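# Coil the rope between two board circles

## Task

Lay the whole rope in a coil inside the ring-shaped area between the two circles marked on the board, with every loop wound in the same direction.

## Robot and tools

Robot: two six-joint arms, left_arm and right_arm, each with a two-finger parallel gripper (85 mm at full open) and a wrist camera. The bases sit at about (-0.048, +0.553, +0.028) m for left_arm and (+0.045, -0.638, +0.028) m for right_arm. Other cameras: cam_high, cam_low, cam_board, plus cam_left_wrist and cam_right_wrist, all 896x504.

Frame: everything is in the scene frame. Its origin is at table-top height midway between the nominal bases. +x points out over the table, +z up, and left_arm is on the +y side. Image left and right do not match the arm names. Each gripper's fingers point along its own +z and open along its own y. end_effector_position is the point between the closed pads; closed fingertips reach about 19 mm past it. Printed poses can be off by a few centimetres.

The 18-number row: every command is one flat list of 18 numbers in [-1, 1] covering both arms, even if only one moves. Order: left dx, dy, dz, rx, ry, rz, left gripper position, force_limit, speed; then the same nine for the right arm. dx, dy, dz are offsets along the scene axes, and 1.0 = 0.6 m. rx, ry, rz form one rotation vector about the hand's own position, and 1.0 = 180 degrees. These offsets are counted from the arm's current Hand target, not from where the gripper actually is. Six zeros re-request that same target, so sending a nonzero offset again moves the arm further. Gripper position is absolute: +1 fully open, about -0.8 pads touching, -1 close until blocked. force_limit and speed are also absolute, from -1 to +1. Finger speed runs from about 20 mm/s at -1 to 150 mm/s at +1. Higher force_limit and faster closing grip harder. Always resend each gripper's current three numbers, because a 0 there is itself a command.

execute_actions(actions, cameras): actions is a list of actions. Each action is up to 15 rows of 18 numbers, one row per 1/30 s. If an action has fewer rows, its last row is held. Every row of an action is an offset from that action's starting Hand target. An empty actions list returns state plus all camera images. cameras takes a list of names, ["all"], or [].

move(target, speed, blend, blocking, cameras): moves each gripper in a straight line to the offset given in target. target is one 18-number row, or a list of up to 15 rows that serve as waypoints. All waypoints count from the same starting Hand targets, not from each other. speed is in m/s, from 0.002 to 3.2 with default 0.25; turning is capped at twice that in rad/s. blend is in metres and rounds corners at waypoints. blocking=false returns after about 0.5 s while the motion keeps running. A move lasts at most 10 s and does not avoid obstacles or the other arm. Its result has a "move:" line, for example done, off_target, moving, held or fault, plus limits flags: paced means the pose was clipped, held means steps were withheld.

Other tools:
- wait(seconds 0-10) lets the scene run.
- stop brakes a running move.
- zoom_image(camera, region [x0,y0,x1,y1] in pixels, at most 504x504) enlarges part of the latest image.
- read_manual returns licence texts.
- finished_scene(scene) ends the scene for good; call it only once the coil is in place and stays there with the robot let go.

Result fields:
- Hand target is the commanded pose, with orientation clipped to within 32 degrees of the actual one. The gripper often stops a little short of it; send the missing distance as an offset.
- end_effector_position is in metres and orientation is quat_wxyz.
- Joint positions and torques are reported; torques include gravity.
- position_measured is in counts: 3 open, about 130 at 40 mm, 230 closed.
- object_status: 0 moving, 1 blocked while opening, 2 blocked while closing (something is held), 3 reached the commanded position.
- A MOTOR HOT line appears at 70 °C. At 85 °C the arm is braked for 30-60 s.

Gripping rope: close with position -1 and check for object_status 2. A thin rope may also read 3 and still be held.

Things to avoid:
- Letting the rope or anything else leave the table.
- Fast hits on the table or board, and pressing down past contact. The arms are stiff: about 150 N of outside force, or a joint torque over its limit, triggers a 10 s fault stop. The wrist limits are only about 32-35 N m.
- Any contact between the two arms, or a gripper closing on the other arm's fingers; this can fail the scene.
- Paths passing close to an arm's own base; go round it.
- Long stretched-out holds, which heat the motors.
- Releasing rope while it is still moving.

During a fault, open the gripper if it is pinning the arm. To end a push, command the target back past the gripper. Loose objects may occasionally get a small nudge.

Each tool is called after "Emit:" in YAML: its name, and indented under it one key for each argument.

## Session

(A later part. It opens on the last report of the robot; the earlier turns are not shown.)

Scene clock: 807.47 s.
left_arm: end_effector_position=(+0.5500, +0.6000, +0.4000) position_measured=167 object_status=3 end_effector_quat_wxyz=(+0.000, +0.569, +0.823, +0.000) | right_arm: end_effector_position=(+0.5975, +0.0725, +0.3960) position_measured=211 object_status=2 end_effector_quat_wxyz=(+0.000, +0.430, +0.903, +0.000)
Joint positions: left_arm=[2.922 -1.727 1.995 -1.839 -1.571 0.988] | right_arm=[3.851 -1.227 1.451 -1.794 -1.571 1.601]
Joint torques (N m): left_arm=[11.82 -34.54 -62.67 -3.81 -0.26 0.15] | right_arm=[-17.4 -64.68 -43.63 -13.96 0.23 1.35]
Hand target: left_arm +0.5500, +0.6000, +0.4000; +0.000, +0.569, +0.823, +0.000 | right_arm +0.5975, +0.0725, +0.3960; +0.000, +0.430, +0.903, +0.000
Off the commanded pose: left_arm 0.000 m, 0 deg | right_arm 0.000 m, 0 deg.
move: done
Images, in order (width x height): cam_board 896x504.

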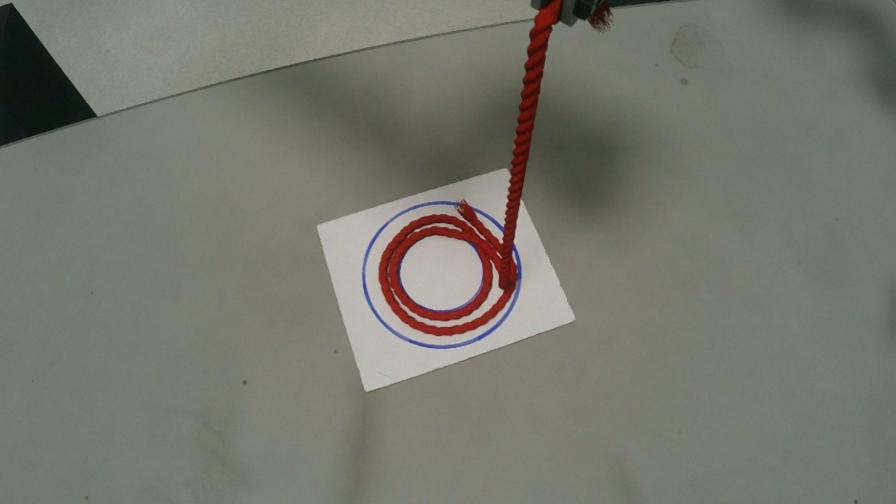

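Emit:
move:
  target:
    - [0,0,0,0,0,0,-0.3,-1,0,0.0055,-0.0175,-0.02667,0,0,-0.0333,-1,-1,-1]
    - [0,0,0,0,0,0,-0.3,-1,0,0.01683,-0.04667,-0.06083,0,0,-0.0961,-1,-1,-1]
  speed: 0.05
  blend: [0.006,0]
  cameras: ["cam_board"]

Emit:
zoom_image:
  camera: "cam_board"
  region: [340, 170, 550, 360]

Scene clock: 814.87 s.
left_arm: end_effector_position=(+0.5500, +0.6000, +0.4000) position_measured=167 object_status=3 end_effector_quat_wxyz=(+0.000, +0.569, +0.823, +0.000) | right_arm: end_effector_position=(+0.6076, +0.0445, +0.3595) position_measured=211 object_status=2 end_effector_quat_wxyz=(+0.000, +0.561, +0.828, +0.000)
Joint positions: left_arm=[2.922 -1.727 1.995 -1.839 -1.571 0.988] | right_arm=[3.819 -1.237 1.53 -1.864 -1.571 1.871]
Joint torques (N m): left_arm=[10.87 -34.53 -63.12 -4.12 -0.48 -0.29] | right_arm=[-16.48 -99.47 -43.08 -14.1 -0.01 1.66]
Hand target: left_arm +0.5500, +0.6000, +0.4000; +0.000, +0.569, +0.823, +0.000 | right_arm +0.6076, +0.0445, +0.3595; +0.000, +0.561, +0.828, +0.000
Off the commanded pose: left_arm 0.000 m, 0 deg | right_arm 0.000 m, 0 deg.
move: done
Images, in order (width x height): cam_board 896x504.

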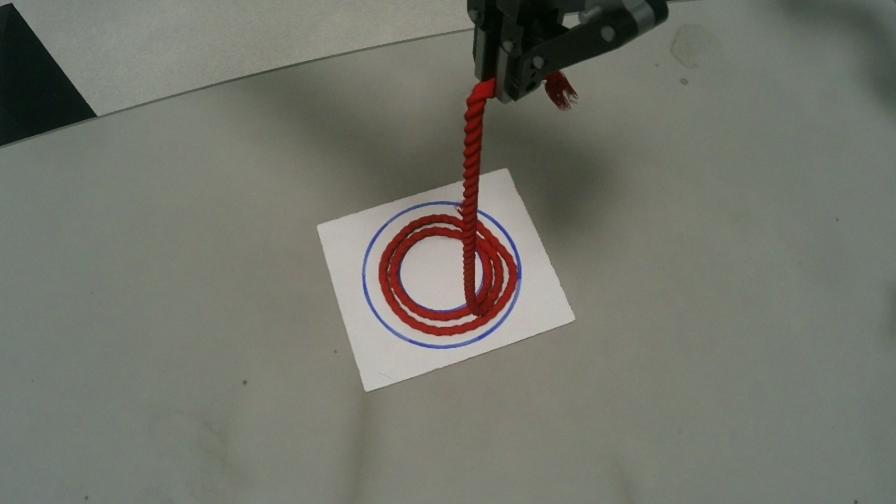

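Scaled by 2.400 from the camera's 896x504 image, which has a finer 1280x720 frame.

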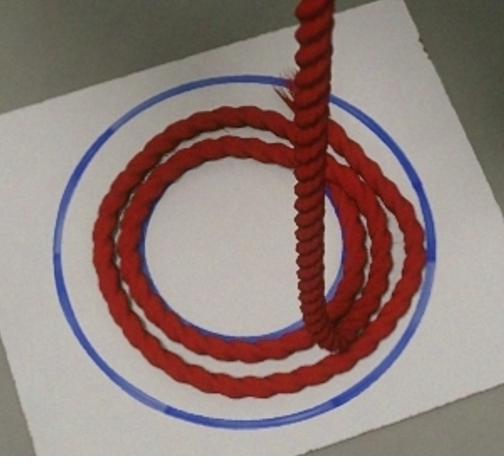

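Emit:
move:
  target:
    - [0,0,0,0,0,0,-0.3,-1,0,0.00167,-0.0295,-0.03333,0,0,-0.0633,-1,-1,-1]
    - [0,0,0,0,0,0,-0.3,-1,0,-0.00517,-0.0565,-0.06633,0,0,-0.1261,-1,-1,-1]
  speed: 0.05
  blend: [0.006,0]
  cameras: ["cam_board"]

Emit:
zoom_image:
  camera: "cam_board"
  region: [340, 170, 550, 360]

Scene clock: 821.50 s.
left_arm: end_effector_position=(+0.5500, +0.6000, +0.4000) position_measured=167 object_status=3 end_effector_quat_wxyz=(+0.000, +0.569, +0.823, +0.000) | right_arm: end_effector_position=(+0.6045, +0.0106, +0.3197) position_measured=211 object_status=2 end_effector_quat_wxyz=(+0.000, +0.713, +0.701, +0.000)
Joint positions: left_arm=[2.922 -1.727 1.995 -1.839 -1.571 0.988] | right_arm=[3.79 -1.259 1.634 -1.946 -1.571 2.238]
Joint torques (N m): left_arm=[15.54 -32.91 -61.85 -4.16 -0.07 -0.56] | right_arm=[-17.18 -95.72 -41.23 -14.09 1.47 1.48]
Hand target: left_arm +0.5500, +0.6000, +0.4000; +0.000, +0.569, +0.823, +0.000 | right_arm +0.6045, +0.0106, +0.3197; +0.000, +0.713, +0.701, +0.000
Off the commanded pose: left_arm 0.000 m, 0 deg | right_arm 0.000 m, 0 deg.
move: done
Images, in order (width x height): cam_board 896x504.

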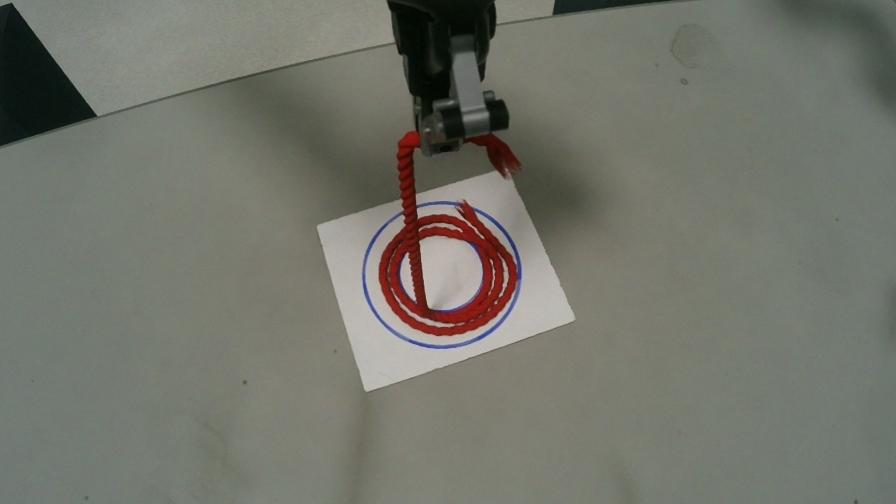

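Scaled by 2.400 from the camera's 896x504 image, which has a finer 1280x720 frame.

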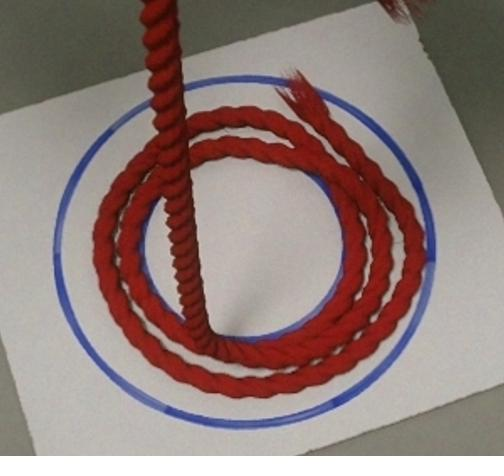

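Emit:
zoom_image:
  camera: "cam_board"
  region: [400, 280, 500, 350]

Scaled by 5.040 from the camera's 896x504 image, which has a finer 1280x720 frame.

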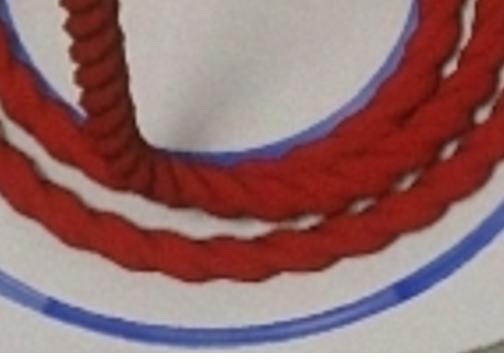

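Emit:
move:
  target:
    - [0,0,0,0,0,0,-0.3,-1,0,0.01583,0.03233,0.04217,0,0,0.0611,-1,-1,-1]
    - [0,0,0,0,0,0,-0.3,-1,0,0.01133,0.06317,0.07717,0,0,0.1222,-1,-1,-1]
    - [0,0,0,0,0,0,-0.3,-1,0,0.01917,0.03517,0.03467,0,0,0.0611,-1,-1,-1]
    - [0,0,0,0,0,0,-0.3,-1,0,0.01917,0.0095,0.003,0,0,0,-1,-1,-1]
  speed: 0.05
  blend: [0.006,0,0.006,0]
  cameras: ["cam_board"]

Emit:
zoom_image:
  camera: "cam_board"
  region: [340, 170, 550, 360]

Scene clock: 835.50 s.
left_arm: end_effector_position=(+0.5500, +0.6000, +0.4000) position_measured=167 object_status=3 end_effector_quat_wxyz=(+0.000, +0.569, +0.823, +0.000) | right_arm: end_effector_position=(+0.6160, +0.0163, +0.3215) position_measured=211 object_status=2 end_effector_quat_wxyz=(+0.000, +0.713, +0.701, +0.000)
Joint positions: left_arm=[2.922 -1.727 1.995 -1.839 -1.571 0.988] | right_arm=[3.787 -1.242 1.607 -1.936 -1.571 2.235]
Joint torques (N m): left_arm=[12.39 -36.11 -62.09 -4.17 -0.54 -0.4] | right_arm=[-16.88 -98.36 -41.75 -14.25 1.38 1.68]
Hand target: left_arm +0.5500, +0.6000, +0.4000; +0.000, +0.569, +0.823, +0.000 | right_arm +0.6160, +0.0163, +0.3215; +0.000, +0.713, +0.701, +0.000
Off the commanded pose: left_arm 0.000 m, 0 deg | right_arm 0.000 m, 0 deg.
move: done
Images, in order (width x height): cam_board 896x504.

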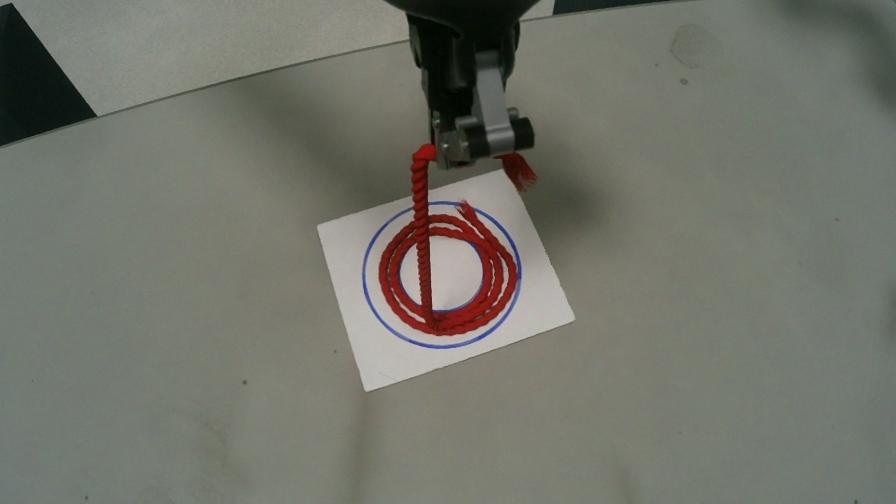

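Scaled by 2.400 from the camera's 896x504 image, which has a finer 1280x720 frame.

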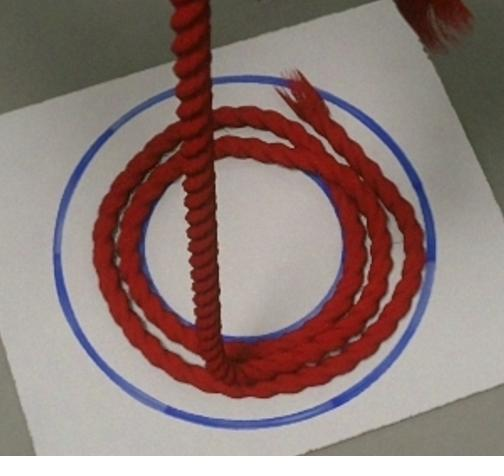

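Emit:
move:
  target:
    - [0,0,0,0,0,0,-0.3,-1,0,-0.01783,-0.03517,-0.03083,0,0,-0.0778,-1,-1,-1]
    - [0,0,0,0,0,0,-0.3,-1,0,-0.04067,-0.05483,-0.06417,0,0,-0.1417,-1,-1,-1]
  speed: 0.05
  blend: [0.006,0]
  cameras: ["cam_board"]

Emit:
zoom_image:
  camera: "cam_board"
  region: [340, 170, 550, 360]

Scene clock: 845.90 s.
left_arm: end_effector_position=(+0.5500, +0.6000, +0.4000) position_measured=167 object_status=3 end_effector_quat_wxyz=(+0.000, +0.569, +0.823, +0.000) | right_arm: end_effector_position=(+0.5916, -0.0166, +0.2830) position_measured=211 object_status=2 end_effector_quat_wxyz=(+0.000, +0.850, +0.526, +0.000)
Joint positions: left_arm=[2.922 -1.727 1.995 -1.839 -1.571 0.988] | right_arm=[3.773 -1.28 1.732 -2.023 -1.571 2.666]
Joint torques (N m): left_arm=[10.66 -33.57 -61.77 -4.77 -0.32 -0.6] | right_arm=[-16.63 -91.21 -40.32 -14.16 1.37 1.71]
Hand target: left_arm +0.5500, +0.6000, +0.4000; +0.000, +0.569, +0.823, +0.000 | right_arm +0.5916, -0.0166, +0.2830; +0.000, +0.850, +0.526, +0.000
Off the commanded pose: left_arm 0.000 m, 0 deg | right_arm 0.000 m, 0 deg.
move: done
Images, in order (width x height): cam_board 896x504.

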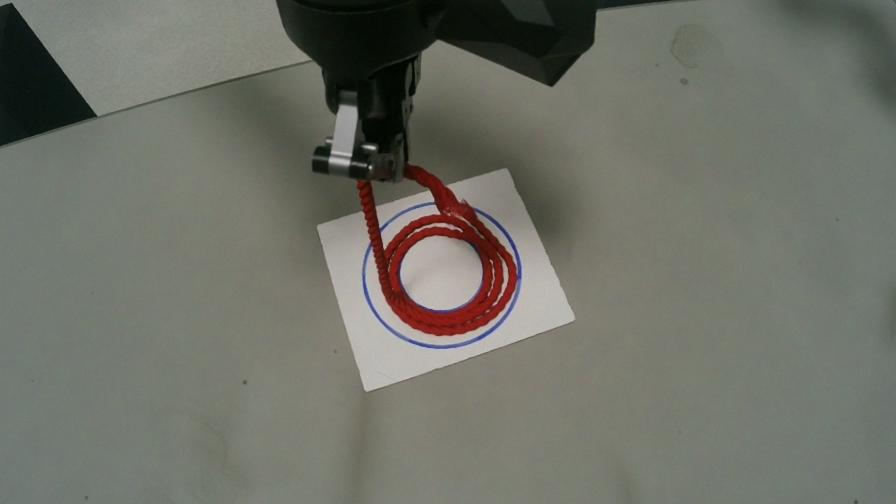

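Scaled by 2.400 from the camera's 896x504 image, which has a finer 1280x720 frame.

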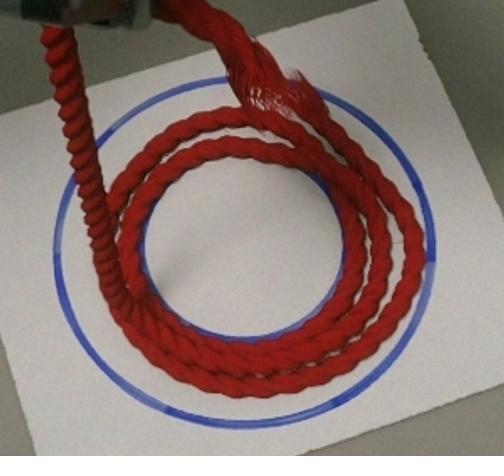

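Emit:
move:
  target:
    - [0,0,0,0,0,0,-0.3,-1,0,-0.028,-0.00783,-0.03167,0,0,-0.06,-1,-1,-1]
    - [0,0,0,0,0,0,-0.3,-1,0,-0.05717,-0.00733,-0.065,0,0,-0.1228,-1,-1,-1]
  speed: 0.05
  blend: [0.006,0]
  cameras: ["cam_board"]

Emit:
zoom_image:
  camera: "cam_board"
  region: [340, 170, 550, 360]

Scene clock: 854.93 s.
left_arm: end_effector_position=(+0.5500, +0.6000, +0.4000) position_measured=167 object_status=3 end_effector_quat_wxyz=(+0.000, +0.569, +0.823, +0.000) | right_arm: end_effector_position=(+0.5573, -0.0210, +0.2441) position_measured=211 object_status=2 end_effector_quat_wxyz=(+0.000, +0.935, +0.354, +0.000)
Joint positions: left_arm=[2.922 -1.727 1.995 -1.839 -1.571 0.988] | right_arm=[3.794 -1.287 1.82 -2.103 -1.571 3.073]
Joint torques (N m): left_arm=[8.95 -33.47 -62.28 -4.67 -0.54 -0.97] | right_arm=[30.87 -52.7 -38.78 -14.35 1.08 1.1]
Hand target: left_arm +0.5500, +0.6000, +0.4000; +0.000, +0.569, +0.823, +0.000 | right_arm +0.5573, -0.0210, +0.2440; +0.000, +0.935, +0.354, +0.000
Off the commanded pose: left_arm 0.000 m, 0 deg | right_arm 0.000 m, 0 deg.
move: done
Images, in order (width x height): cam_board 896x504.

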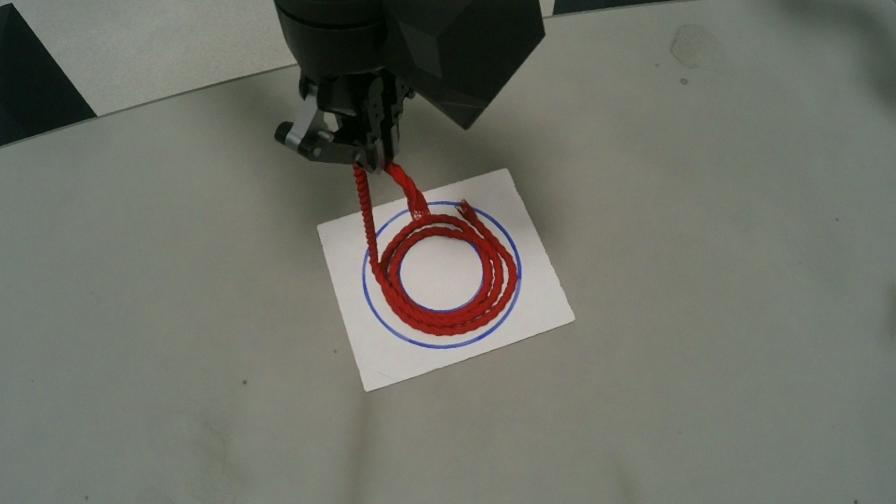

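Scaled by 2.400 from the camera's 896x504 image, which has a finer 1280x720 frame.

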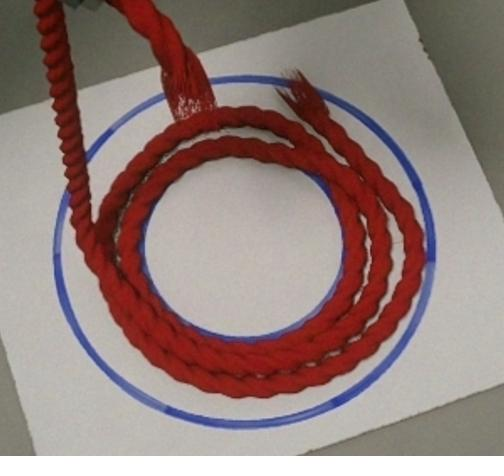

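Emit:
move:
  target:
    - [0,0,0,0,0,0,-0.3,-1,0,0.0045,0.0155,-0.00917,0,0,-0.0244,-1,-1,-1]
    - [0,0,0,0,0,0,-0.3,-1,0,-0.0155,0.02483,-0.03917,0,0,-0.08,-1,-1,-1]
  speed: 0.05
  blend: [0.004,0]
  cameras: ["cam_board"]

Emit:
zoom_image:
  camera: "cam_board"
  region: [340, 170, 550, 360]

Scene clock: 863.03 s.
left_arm: end_effector_position=(+0.5500, +0.6000, +0.4000) position_measured=167 object_status=3 end_effector_quat_wxyz=(+0.000, +0.569, +0.823, +0.000) | right_arm: end_effector_position=(+0.5480, -0.0061, +0.2205) position_measured=211 object_status=2 end_effector_quat_wxyz=(+0.000, +0.972, +0.234, +0.000)
Joint positions: left_arm=[2.922 -1.727 1.995 -1.839 -1.571 0.988] | right_arm=[3.816 -1.258 1.828 -2.14 -1.571 3.347]
Joint torques (N m): left_arm=[11.57 -33.88 -61.27 -4.64 -0.5 -1.1] | right_arm=[30.77 -54.33 -37.64 -13.9 0.9 2.14]
Hand target: left_arm +0.5500, +0.6000, +0.4000; +0.000, +0.569, +0.823, +0.000 | right_arm +0.5480, -0.0061, +0.2205; +0.000, +0.972, +0.234, +0.000
Off the commanded pose: left_arm 0.000 m, 0 deg | right_arm 0.000 m, 0 deg.
move: done
Images, in order (width x height): cam_board 896x504.

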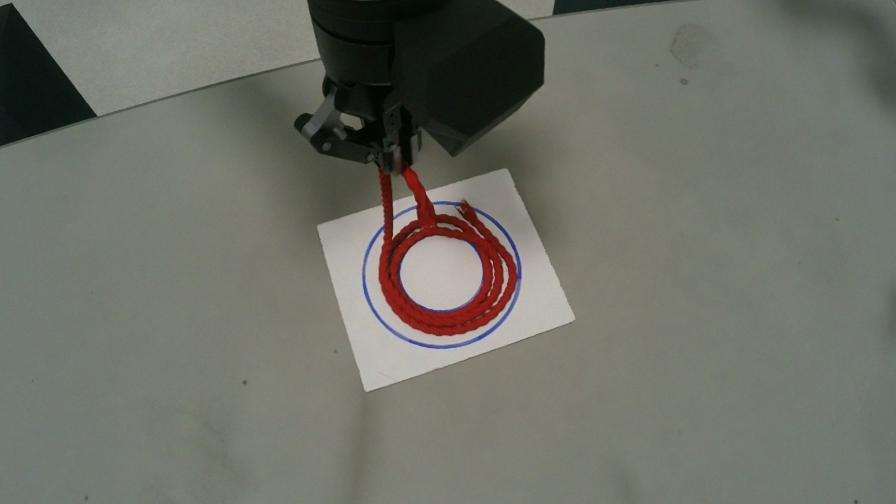

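Scaled by 2.400 from the camera's 896x504 image, which has a finer 1280x720 frame.

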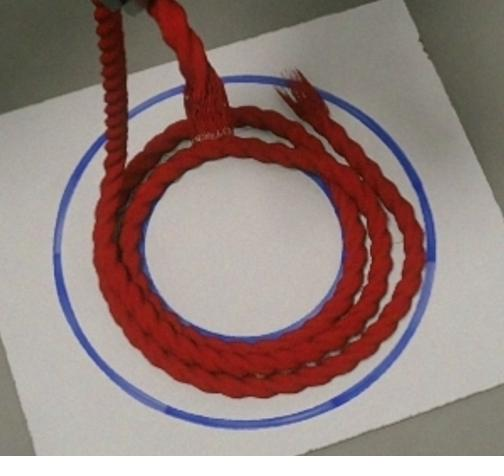

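Emit:
move:
  target:
    - [0,0,0,0,0,0,-0.3,-1,0,-0.017,0.0165,-0.03167,0,0,-0.0617,-1,-1,-1]
    - [0,0,0,0,0,0,-0.3,-1,0,-0.028,0.0375,-0.06333,0,0,-0.125,-1,-1,-1]
  speed: 0.05
  blend: [0.005,0]
  cameras: ["cam_board"]

Emit:
zoom_image:
  camera: "cam_board"
  region: [340, 170, 550, 360]

Scene clock: 872.60 s.
left_arm: end_effector_position=(+0.5500, +0.6000, +0.4000) position_measured=167 object_status=3 end_effector_quat_wxyz=(+0.000, +0.569, +0.823, +0.000) | right_arm: end_effector_position=(+0.5312, +0.0164, +0.1825) position_measured=211 object_status=2 end_effector_quat_wxyz=(+0.000, +0.999, +0.040, +0.000)
Joint positions: left_arm=[2.922 -1.727 1.995 -1.839 -1.571 0.988] | right_arm=[3.852 -1.211 1.842 -2.201 -1.571 3.775]
Joint torques (N m): left_arm=[9.23 -36.43 -61.08 -4.69 -0.42 -1.67] | right_arm=[30.68 -57.09 -35.66 -14.33 0.93 1.78]
Hand target: left_arm +0.5500, +0.6000, +0.4000; +0.000, +0.569, +0.823, +0.000 | right_arm +0.5312, +0.0164, +0.1825; +0.000, +0.999, +0.039, +0.000
Off the commanded pose: left_arm 0.000 m, 0 deg | right_arm 0.000 m, 0 deg.
move: done
Images, in order (width x height): cam_board 896x504.

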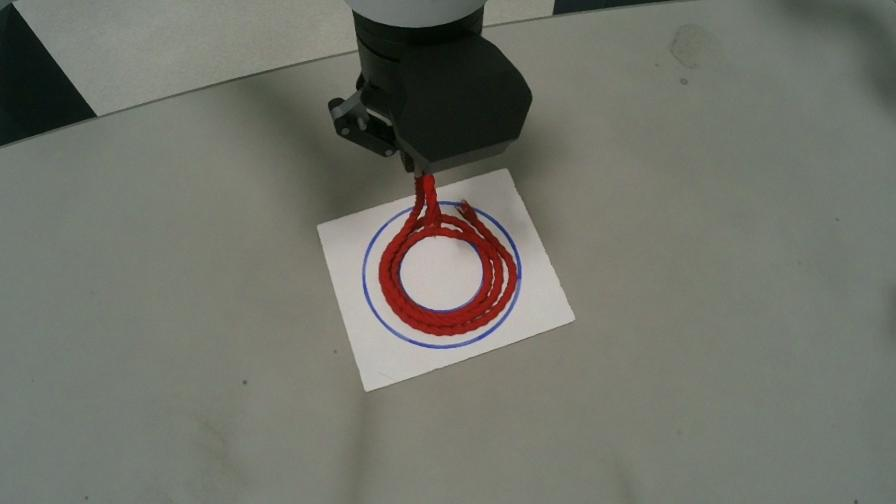

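Scaled by 2.400 from the camera's 896x504 image, which has a finer 1280x720 frame.

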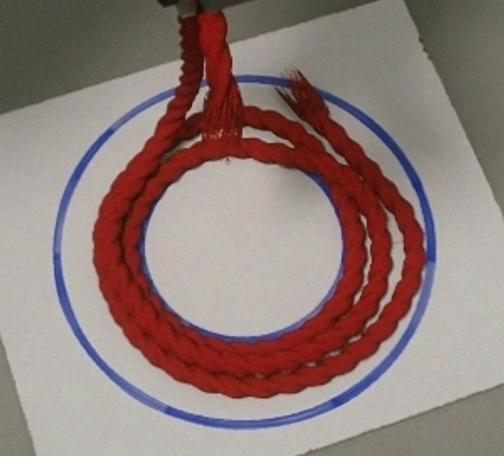

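Emit:
move:
  target:
    - [0,0,0,0,0,0,-0.3,-1,0,-0.00183,0.024,-0.0325,0,0,-0.0628,-1,-1,-1]
    - [0,0,0,0,0,0,-0.3,-1,0,0.0075,0.0465,-0.065,0,0,-0.1261,-1,-1,-1]
  speed: 0.05
  blend: [0.005,0]
  cameras: ["cam_board","cam_low"]

Emit:
zoom_image:
  camera: "cam_board"
  region: [340, 170, 550, 360]

Scene clock: 883.10 s.
left_arm: end_effector_position=(+0.5500, +0.6000, +0.4000) position_measured=167 object_status=3 end_effector_quat_wxyz=(+0.000, +0.569, +0.823, +0.000) | right_arm: end_effector_position=(+0.5357, +0.0443, +0.1435) position_measured=211 object_status=2 end_effector_quat_wxyz=(+0.000, +0.987, -0.158, +0.000)
Joint positions: left_arm=[2.922 -1.727 1.995 -1.839 -1.571 0.988] | right_arm=[3.874 -1.137 1.815 -2.248 -1.57 4.193]
Joint torques (N m): left_arm=[7.1 -35.82 -61.06 -5.34 -0.2 -1.8] | right_arm=[31.26 -62.07 -50.91 -14.18 1.08 1.44]
Hand target: left_arm +0.5500, +0.6000, +0.4000; +0.000, +0.569, +0.823, +0.000 | right_arm +0.5357, +0.0443, +0.1435; +0.000, +0.987, -0.158, +0.000
Off the commanded pose: left_arm 0.000 m, 0 deg | right_arm 0.000 m, 0 deg.
move: done
Images, in order (width x height): cam_low 896x504, cam_board 896x504.

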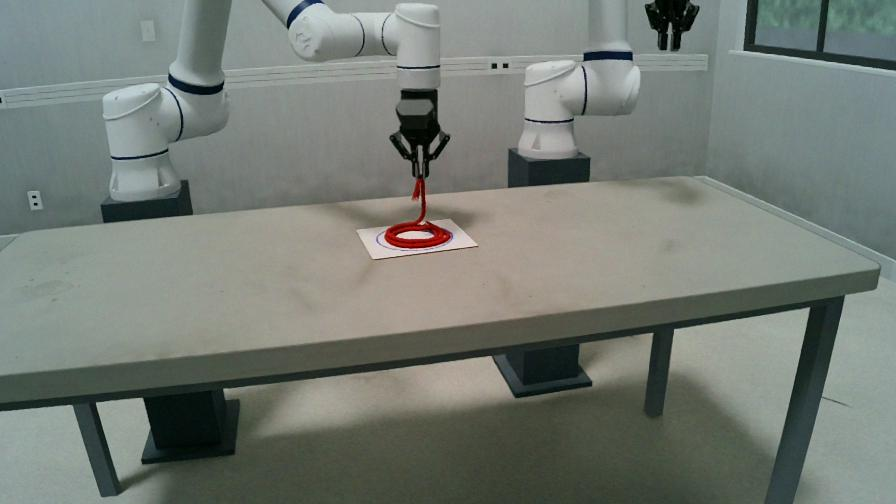

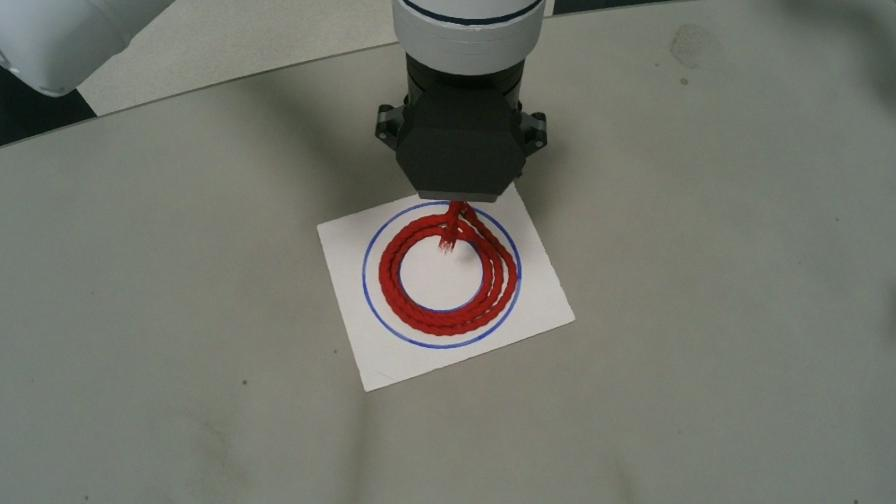

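Scaled by 2.400 from the camera's 896x504 image, which has a finer 1280x720 frame.

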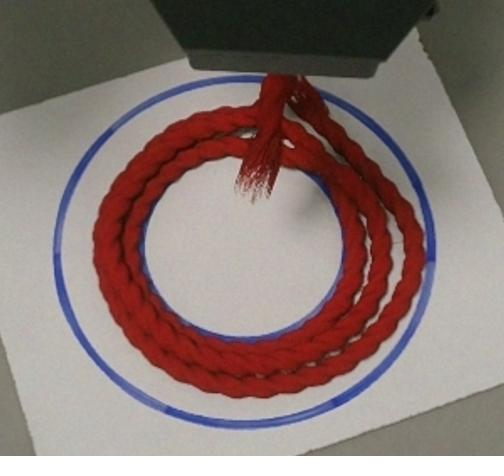

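Emit:
zoom_image:
  camera: "cam_low"
  region: [350, 150, 490, 270]

Scaled by 3.600 from the camera's 896x504 image, which has a finer 1280x720 frame.

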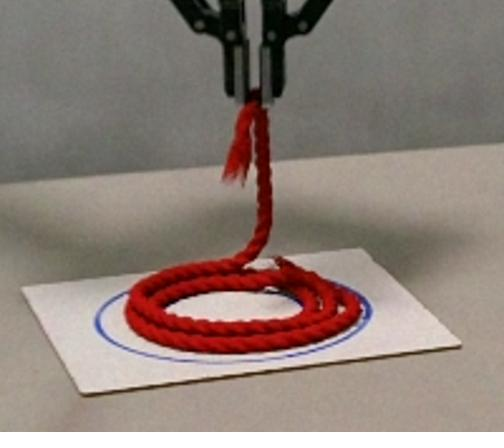

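Emit:
move:
  target:
    - [0,0,0,0,0,0,-0.3,-1,0,0.0175,0.01733,-0.0325,0,0,-0.0628,-1,-1,-1]
    - [0,0,0,0,0,0,-0.3,-1,0,0.0345,0.02533,-0.05167,0,0,-0.11,-1,-1,-1]
  speed: 0.05
  blend: [0.004,0]
  cameras: ["cam_board","cam_low"]

Emit:
zoom_image:
  camera: "cam_board"
  region: [340, 170, 550, 360]

Emit:
zoom_image:
  camera: "cam_low"
  region: [350, 170, 490, 270]

Scene clock: 893.70 s.
left_arm: end_effector_position=(+0.5500, +0.6000, +0.4000) position_measured=167 object_status=3 end_effector_quat_wxyz=(+0.000, +0.569, +0.823, +0.000) | right_arm: end_effector_position=(+0.5564, +0.0595, +0.1125) position_measured=211 object_status=2 end_effector_quat_wxyz=(+0.000, +0.946, -0.325, +0.000)
Joint positions: left_arm=[2.922 -1.727 1.995 -1.839 -1.571 0.988] | right_arm=[3.871 -1.072 1.779 -2.278 -1.57 4.536]
Joint torques (N m): left_arm=[7.35 -35.62 -61.35 -4.83 -0.19 -1.58] | right_arm=[-16.79 -66.72 -49.73 -14.07 1.4 1.81]
Hand target: left_arm +0.5500, +0.6000, +0.4000; +0.000, +0.569, +0.823, +0.000 | right_arm +0.5564, +0.0595, +0.1125; +0.000, +0.946, -0.325, +0.000
Off the commanded pose: left_arm 0.000 m, 0 deg | right_arm 0.000 m, 0 deg.
move: done
Images, in order (width x height): cam_low 896x504, cam_board 896x504.

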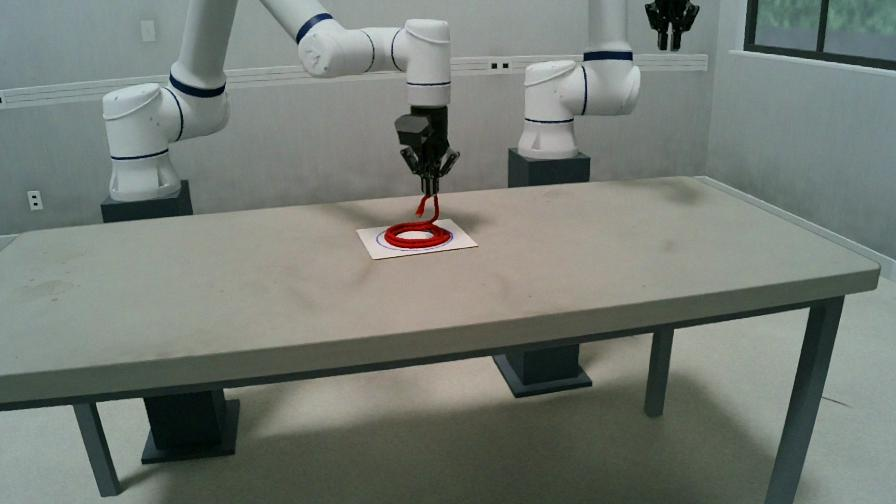

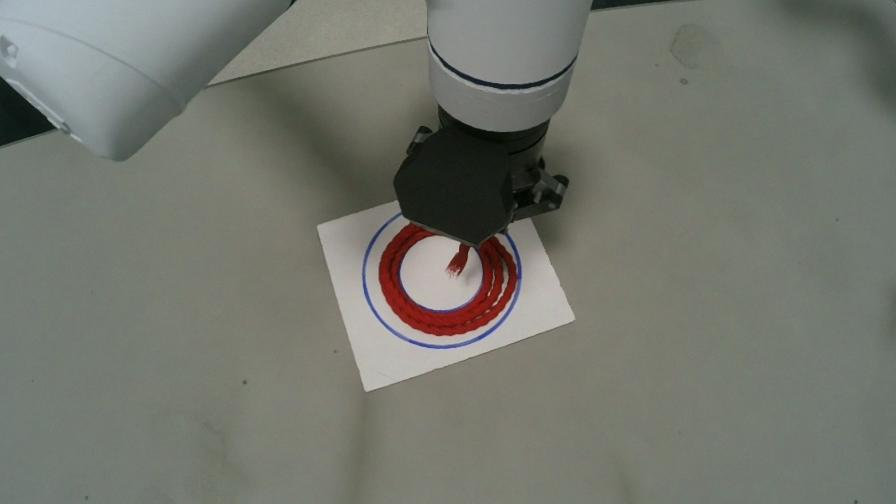

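Scaled by 2.400 from the camera's 896x504 image, which has a finer 1280x720 frame.

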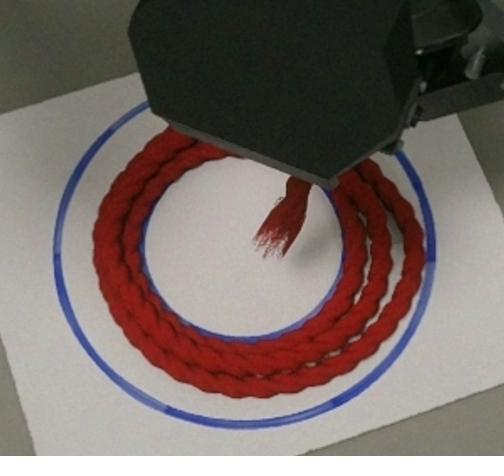

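Scaled by 3.600 from the camera's 896x504 image, which has a finer 1280x720 frame.

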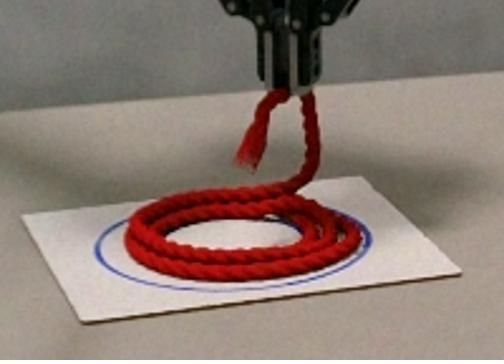

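Emit:
execute_actions:
  actions: []
  cameras: ["cam_right_wrist"]

Scene clock: 896.37 s.
left_arm: end_effector_position=(+0.5500, +0.6000, +0.4000) position_measured=167 object_status=3 end_effector_quat_wxyz=(+0.000, +0.569, +0.823, +0.000) | right_arm: end_effector_position=(+0.5564, +0.0595, +0.1125) position_measured=211 object_status=2 end_effector_quat_wxyz=(+0.000, +0.946, -0.325, +0.000)
Joint positions: left_arm=[2.922 -1.727 1.995 -1.839 -1.571 0.988] | right_arm=[3.871 -1.072 1.779 -2.278 -1.57 4.536]
Joint velocities: within noise
Joint torques (N m): left_arm=[6.33 -36.23 -60.32 -4.84 -0.14 -1.85] | right_arm=[-16.45 -67.05 -49.98 -14.01 0.1 1.57]
Hand target: left_arm +0.5500, +0.6000, +0.4000; +0.000, +0.569, +0.823, +0.000 | right_arm +0.5564, +0.0595, +0.1125; +0.000, +0.946, -0.325, +0.000
Tool commands: left_gripper/position=-0.3 left_gripper/force_limit=-1.0 left_gripper/speed=+0.0 right_gripper/position=-1.0 right_gripper/force_limit=-1.0 right_gripper/speed=-1.0
Off the commanded pose: left_arm 0.000 m, 0 deg | right_arm 0.000 m, 0 deg.
Images, in order (width x height): cam_right_wrist 896x504.

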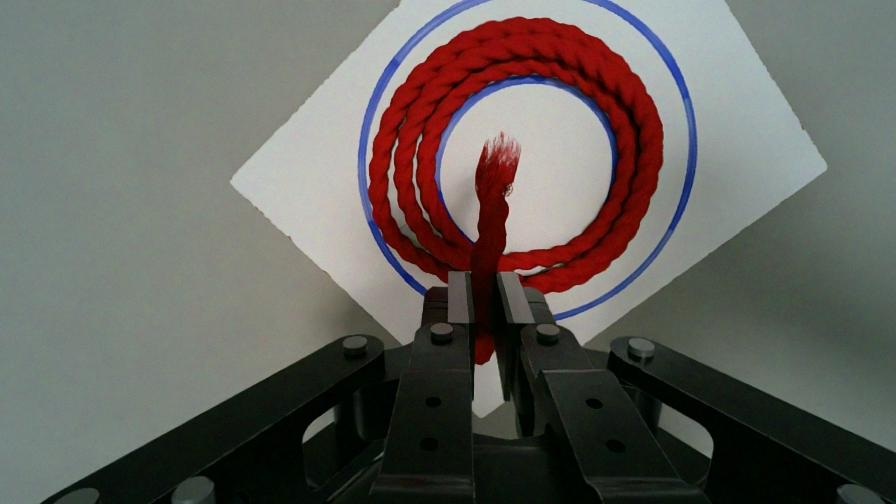

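Emit:
move:
  target:
    - [0,0,0,0,0,0,-0.3,-1,0,0.01333,0.0055,-0.02917,0,0,-0.0556,-1,-1,-1]
    - [0,0,0,0,0,0,-0.3,-1,0,0.03183,0.00733,-0.05917,0,0,-0.1056,-1,-1,-1]
  speed: 0.05
  blend: [0.004,0]
  cameras: ["cam_low","cam_right_wrist"]

Emit:
zoom_image:
  camera: "cam_low"
  region: [350, 170, 490, 270]

Scene clock: 908.63 s.
left_arm: end_effector_position=(+0.5500, +0.6000, +0.4000) position_measured=167 object_status=3 end_effector_quat_wxyz=(+0.000, +0.569, +0.823, +0.000) | right_arm: end_effector_position=(+0.5755, +0.0639, +0.0770) position_measured=211 object_status=2 end_effector_quat_wxyz=(+0.000, +0.879, -0.477, +0.000)
Joint positions: left_arm=[2.922 -1.727 1.995 -1.839 -1.571 0.988] | right_arm=[3.86 -1.014 1.762 -2.319 -1.57 4.856]
Joint torques (N m): left_arm=[6.21 -39.45 -60.89 -4.96 -0.14 -2.09] | right_arm=[-15.94 -70.39 -48.22 -13.93 1.41 1.47]
Hand target: left_arm +0.5500, +0.6000, +0.4000; +0.000, +0.569, +0.823, +0.000 | right_arm +0.5755, +0.0639, +0.0770; +0.000, +0.879, -0.477, +0.000
Off the commanded pose: left_arm 0.000 m, 0 deg | right_arm 0.000 m, 0 deg.
move: done
Images, in order (width x height): cam_low 896x504, cam_right_wrist 896x504.

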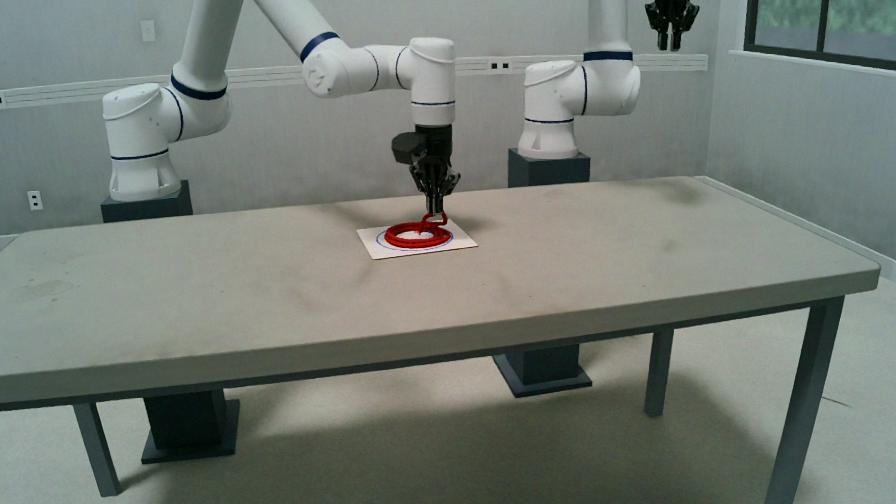

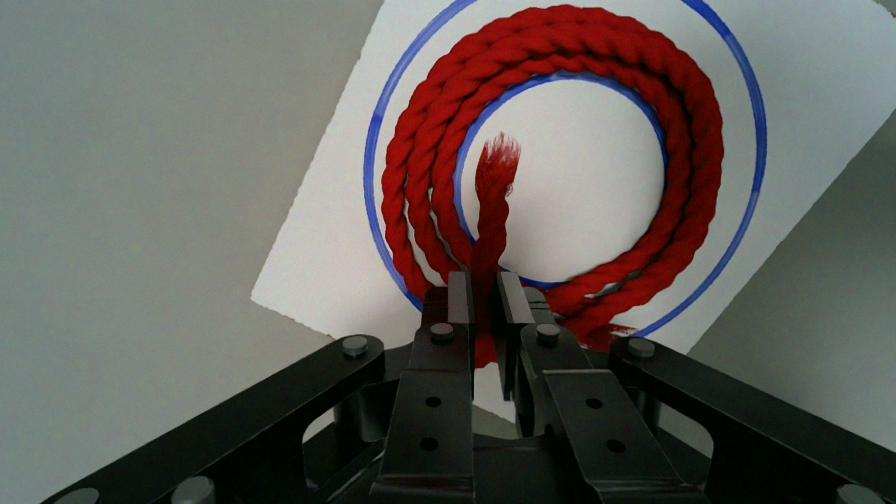

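Scaled by 3.600 from the camera's 896x504 image, which has a finer 1280x720 frame.

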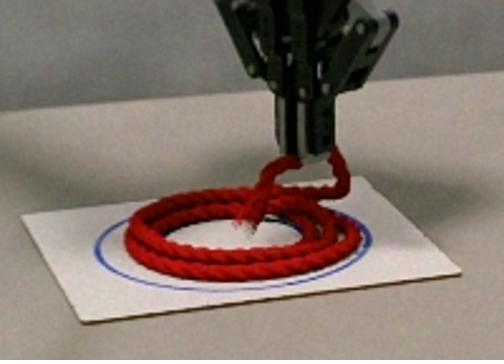

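Emit:
move:
  target:
    - [0,0,0,0,0,0,-0.3,-1,0,-0.00483,0.006,0.035,0,0,0.0278,-1,-1,-1]
    - [0,0,0,0,0,0,-0.3,-1,0,0.0175,0.00567,0.01333,0,0,-0.0167,-1,-1,-1]
    - [0,0,0,0,0,0,-0.3,-1,0,0.03833,-0.004,-0.01833,0,0,-0.0611,-1,-1,-1]
  speed: 0.05
  blend: [0.004,0.004,0]
  cameras: ["cam_low","cam_right_wrist"]

Emit:
zoom_image:
  camera: "cam_low"
  region: [350, 170, 490, 270]

Scene clock: 917.77 s.
left_arm: end_effector_position=(+0.5500, +0.6000, +0.4000) position_measured=167 object_status=3 end_effector_quat_wxyz=(+0.000, +0.569, +0.823, +0.000) | right_arm: end_effector_position=(+0.5985, +0.0615, +0.0660) position_measured=211 object_status=2 end_effector_quat_wxyz=(+0.000, +0.829, -0.559, +0.000)
Joint positions: left_arm=[2.922 -1.727 1.995 -1.839 -1.571 0.988] | right_arm=[3.84 -0.987 1.74 -2.324 -1.57 5.029]
Joint torques (N m): left_arm=[7.67 -37.69 -60.05 -4.84 -0.12 -2.54] | right_arm=[-17.49 -71.77 -37.51 -14.06 1.41 1.71]
Hand target: left_arm +0.5500, +0.6000, +0.4000; +0.000, +0.569, +0.823, +0.000 | right_arm +0.5985, +0.0615, +0.0660; +0.000, +0.829, -0.559, +0.000
Off the commanded pose: left_arm 0.000 m, 0 deg | right_arm 0.000 m, 0 deg.
move: done
Images, in order (width x height): cam_low 896x504, cam_right_wrist 896x504.

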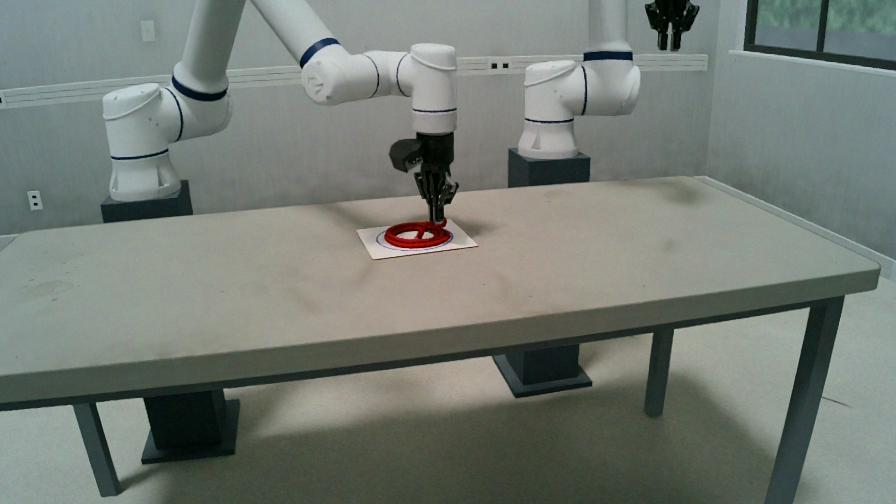

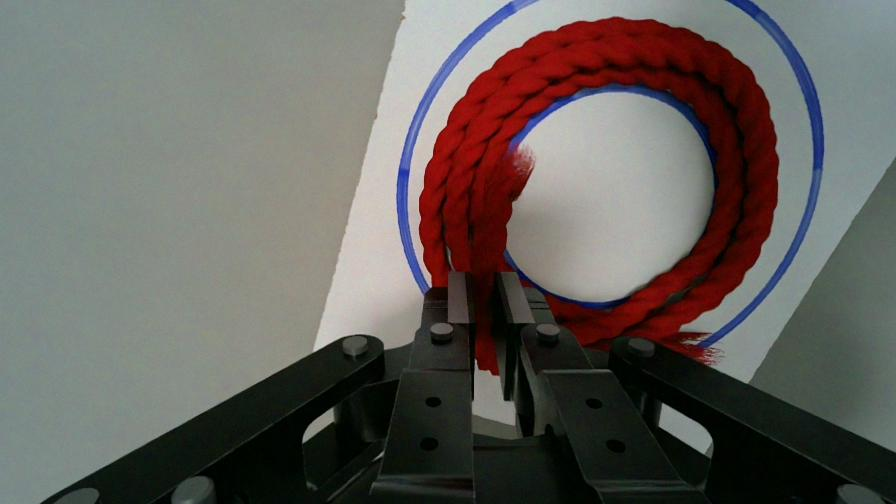

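Scaled by 3.600 from the camera's 896x504 image, which has a finer 1280x720 frame.

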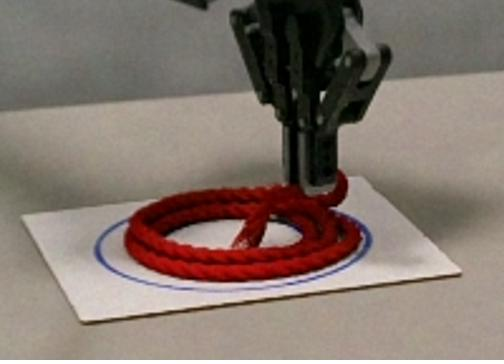

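Emit:
move:
  target: [0,0,0,0,0,0,-0.3,-1,0,0.01767,-0.01617,-0.02667,0,0,-0.0444,-1,-1,-1]
  speed: 0.05
  cameras: ["cam_low","cam_right_wrist"]

Emit:
zoom_image:
  camera: "cam_low"
  region: [350, 170, 490, 270]

Scene clock: 921.20 s.
left_arm: end_effector_position=(+0.5500, +0.6000, +0.4000) position_measured=167 object_status=3 end_effector_quat_wxyz=(+0.000, +0.569, +0.823, +0.000) | right_arm: end_effector_position=(+0.6091, +0.0518, +0.0500) position_measured=211 object_status=2 end_effector_quat_wxyz=(+0.000, +0.788, -0.615, +0.000)
Joint positions: left_arm=[2.922 -1.727 1.995 -1.839 -1.571 0.988] | right_arm=[3.824 -0.969 1.747 -2.348 -1.57 5.152]
Joint torques (N m): left_arm=[8.4 -35.43 -60.03 -4.86 -0.18 -2.56] | right_arm=[-17.12 -73.42 -30.98 -14.08 1.59 1.21]
Hand target: left_arm +0.5500, +0.6000, +0.4000; +0.000, +0.569, +0.823, +0.000 | right_arm +0.6091, +0.0518, +0.0500; +0.000, +0.788, -0.616, +0.000
Off the commanded pose: left_arm 0.000 m, 0 deg | right_arm 0.000 m, 0 deg.
move: done
Images, in order (width x height): cam_low 896x504, cam_right_wrist 896x504.

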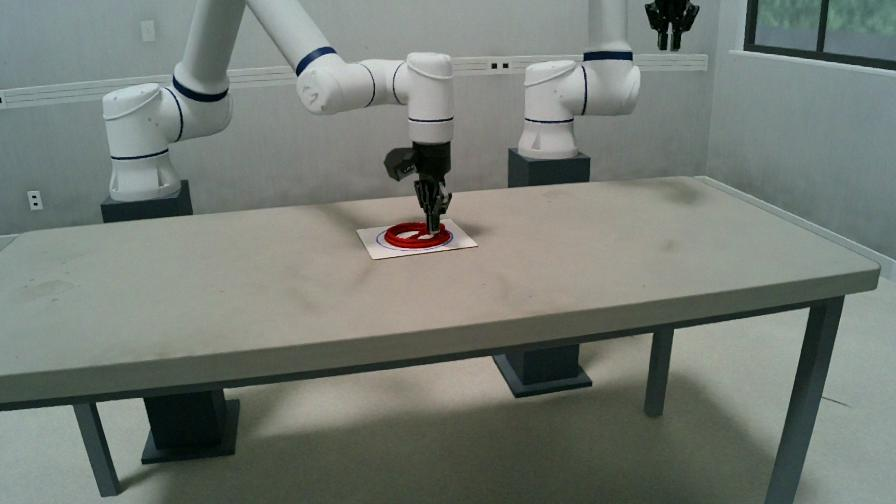

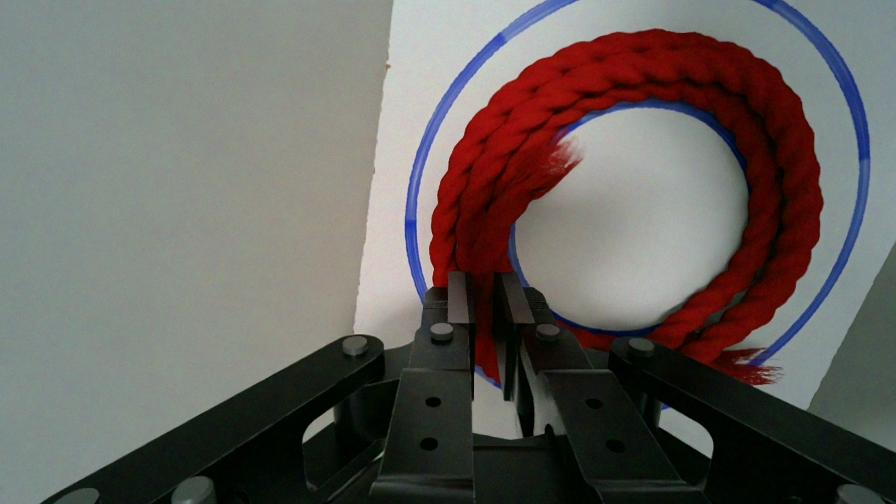

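Scaled by 3.600 from the camera's 896x504 image, which has a finer 1280x720 frame.

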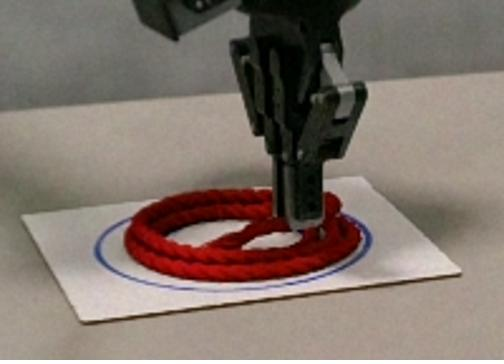

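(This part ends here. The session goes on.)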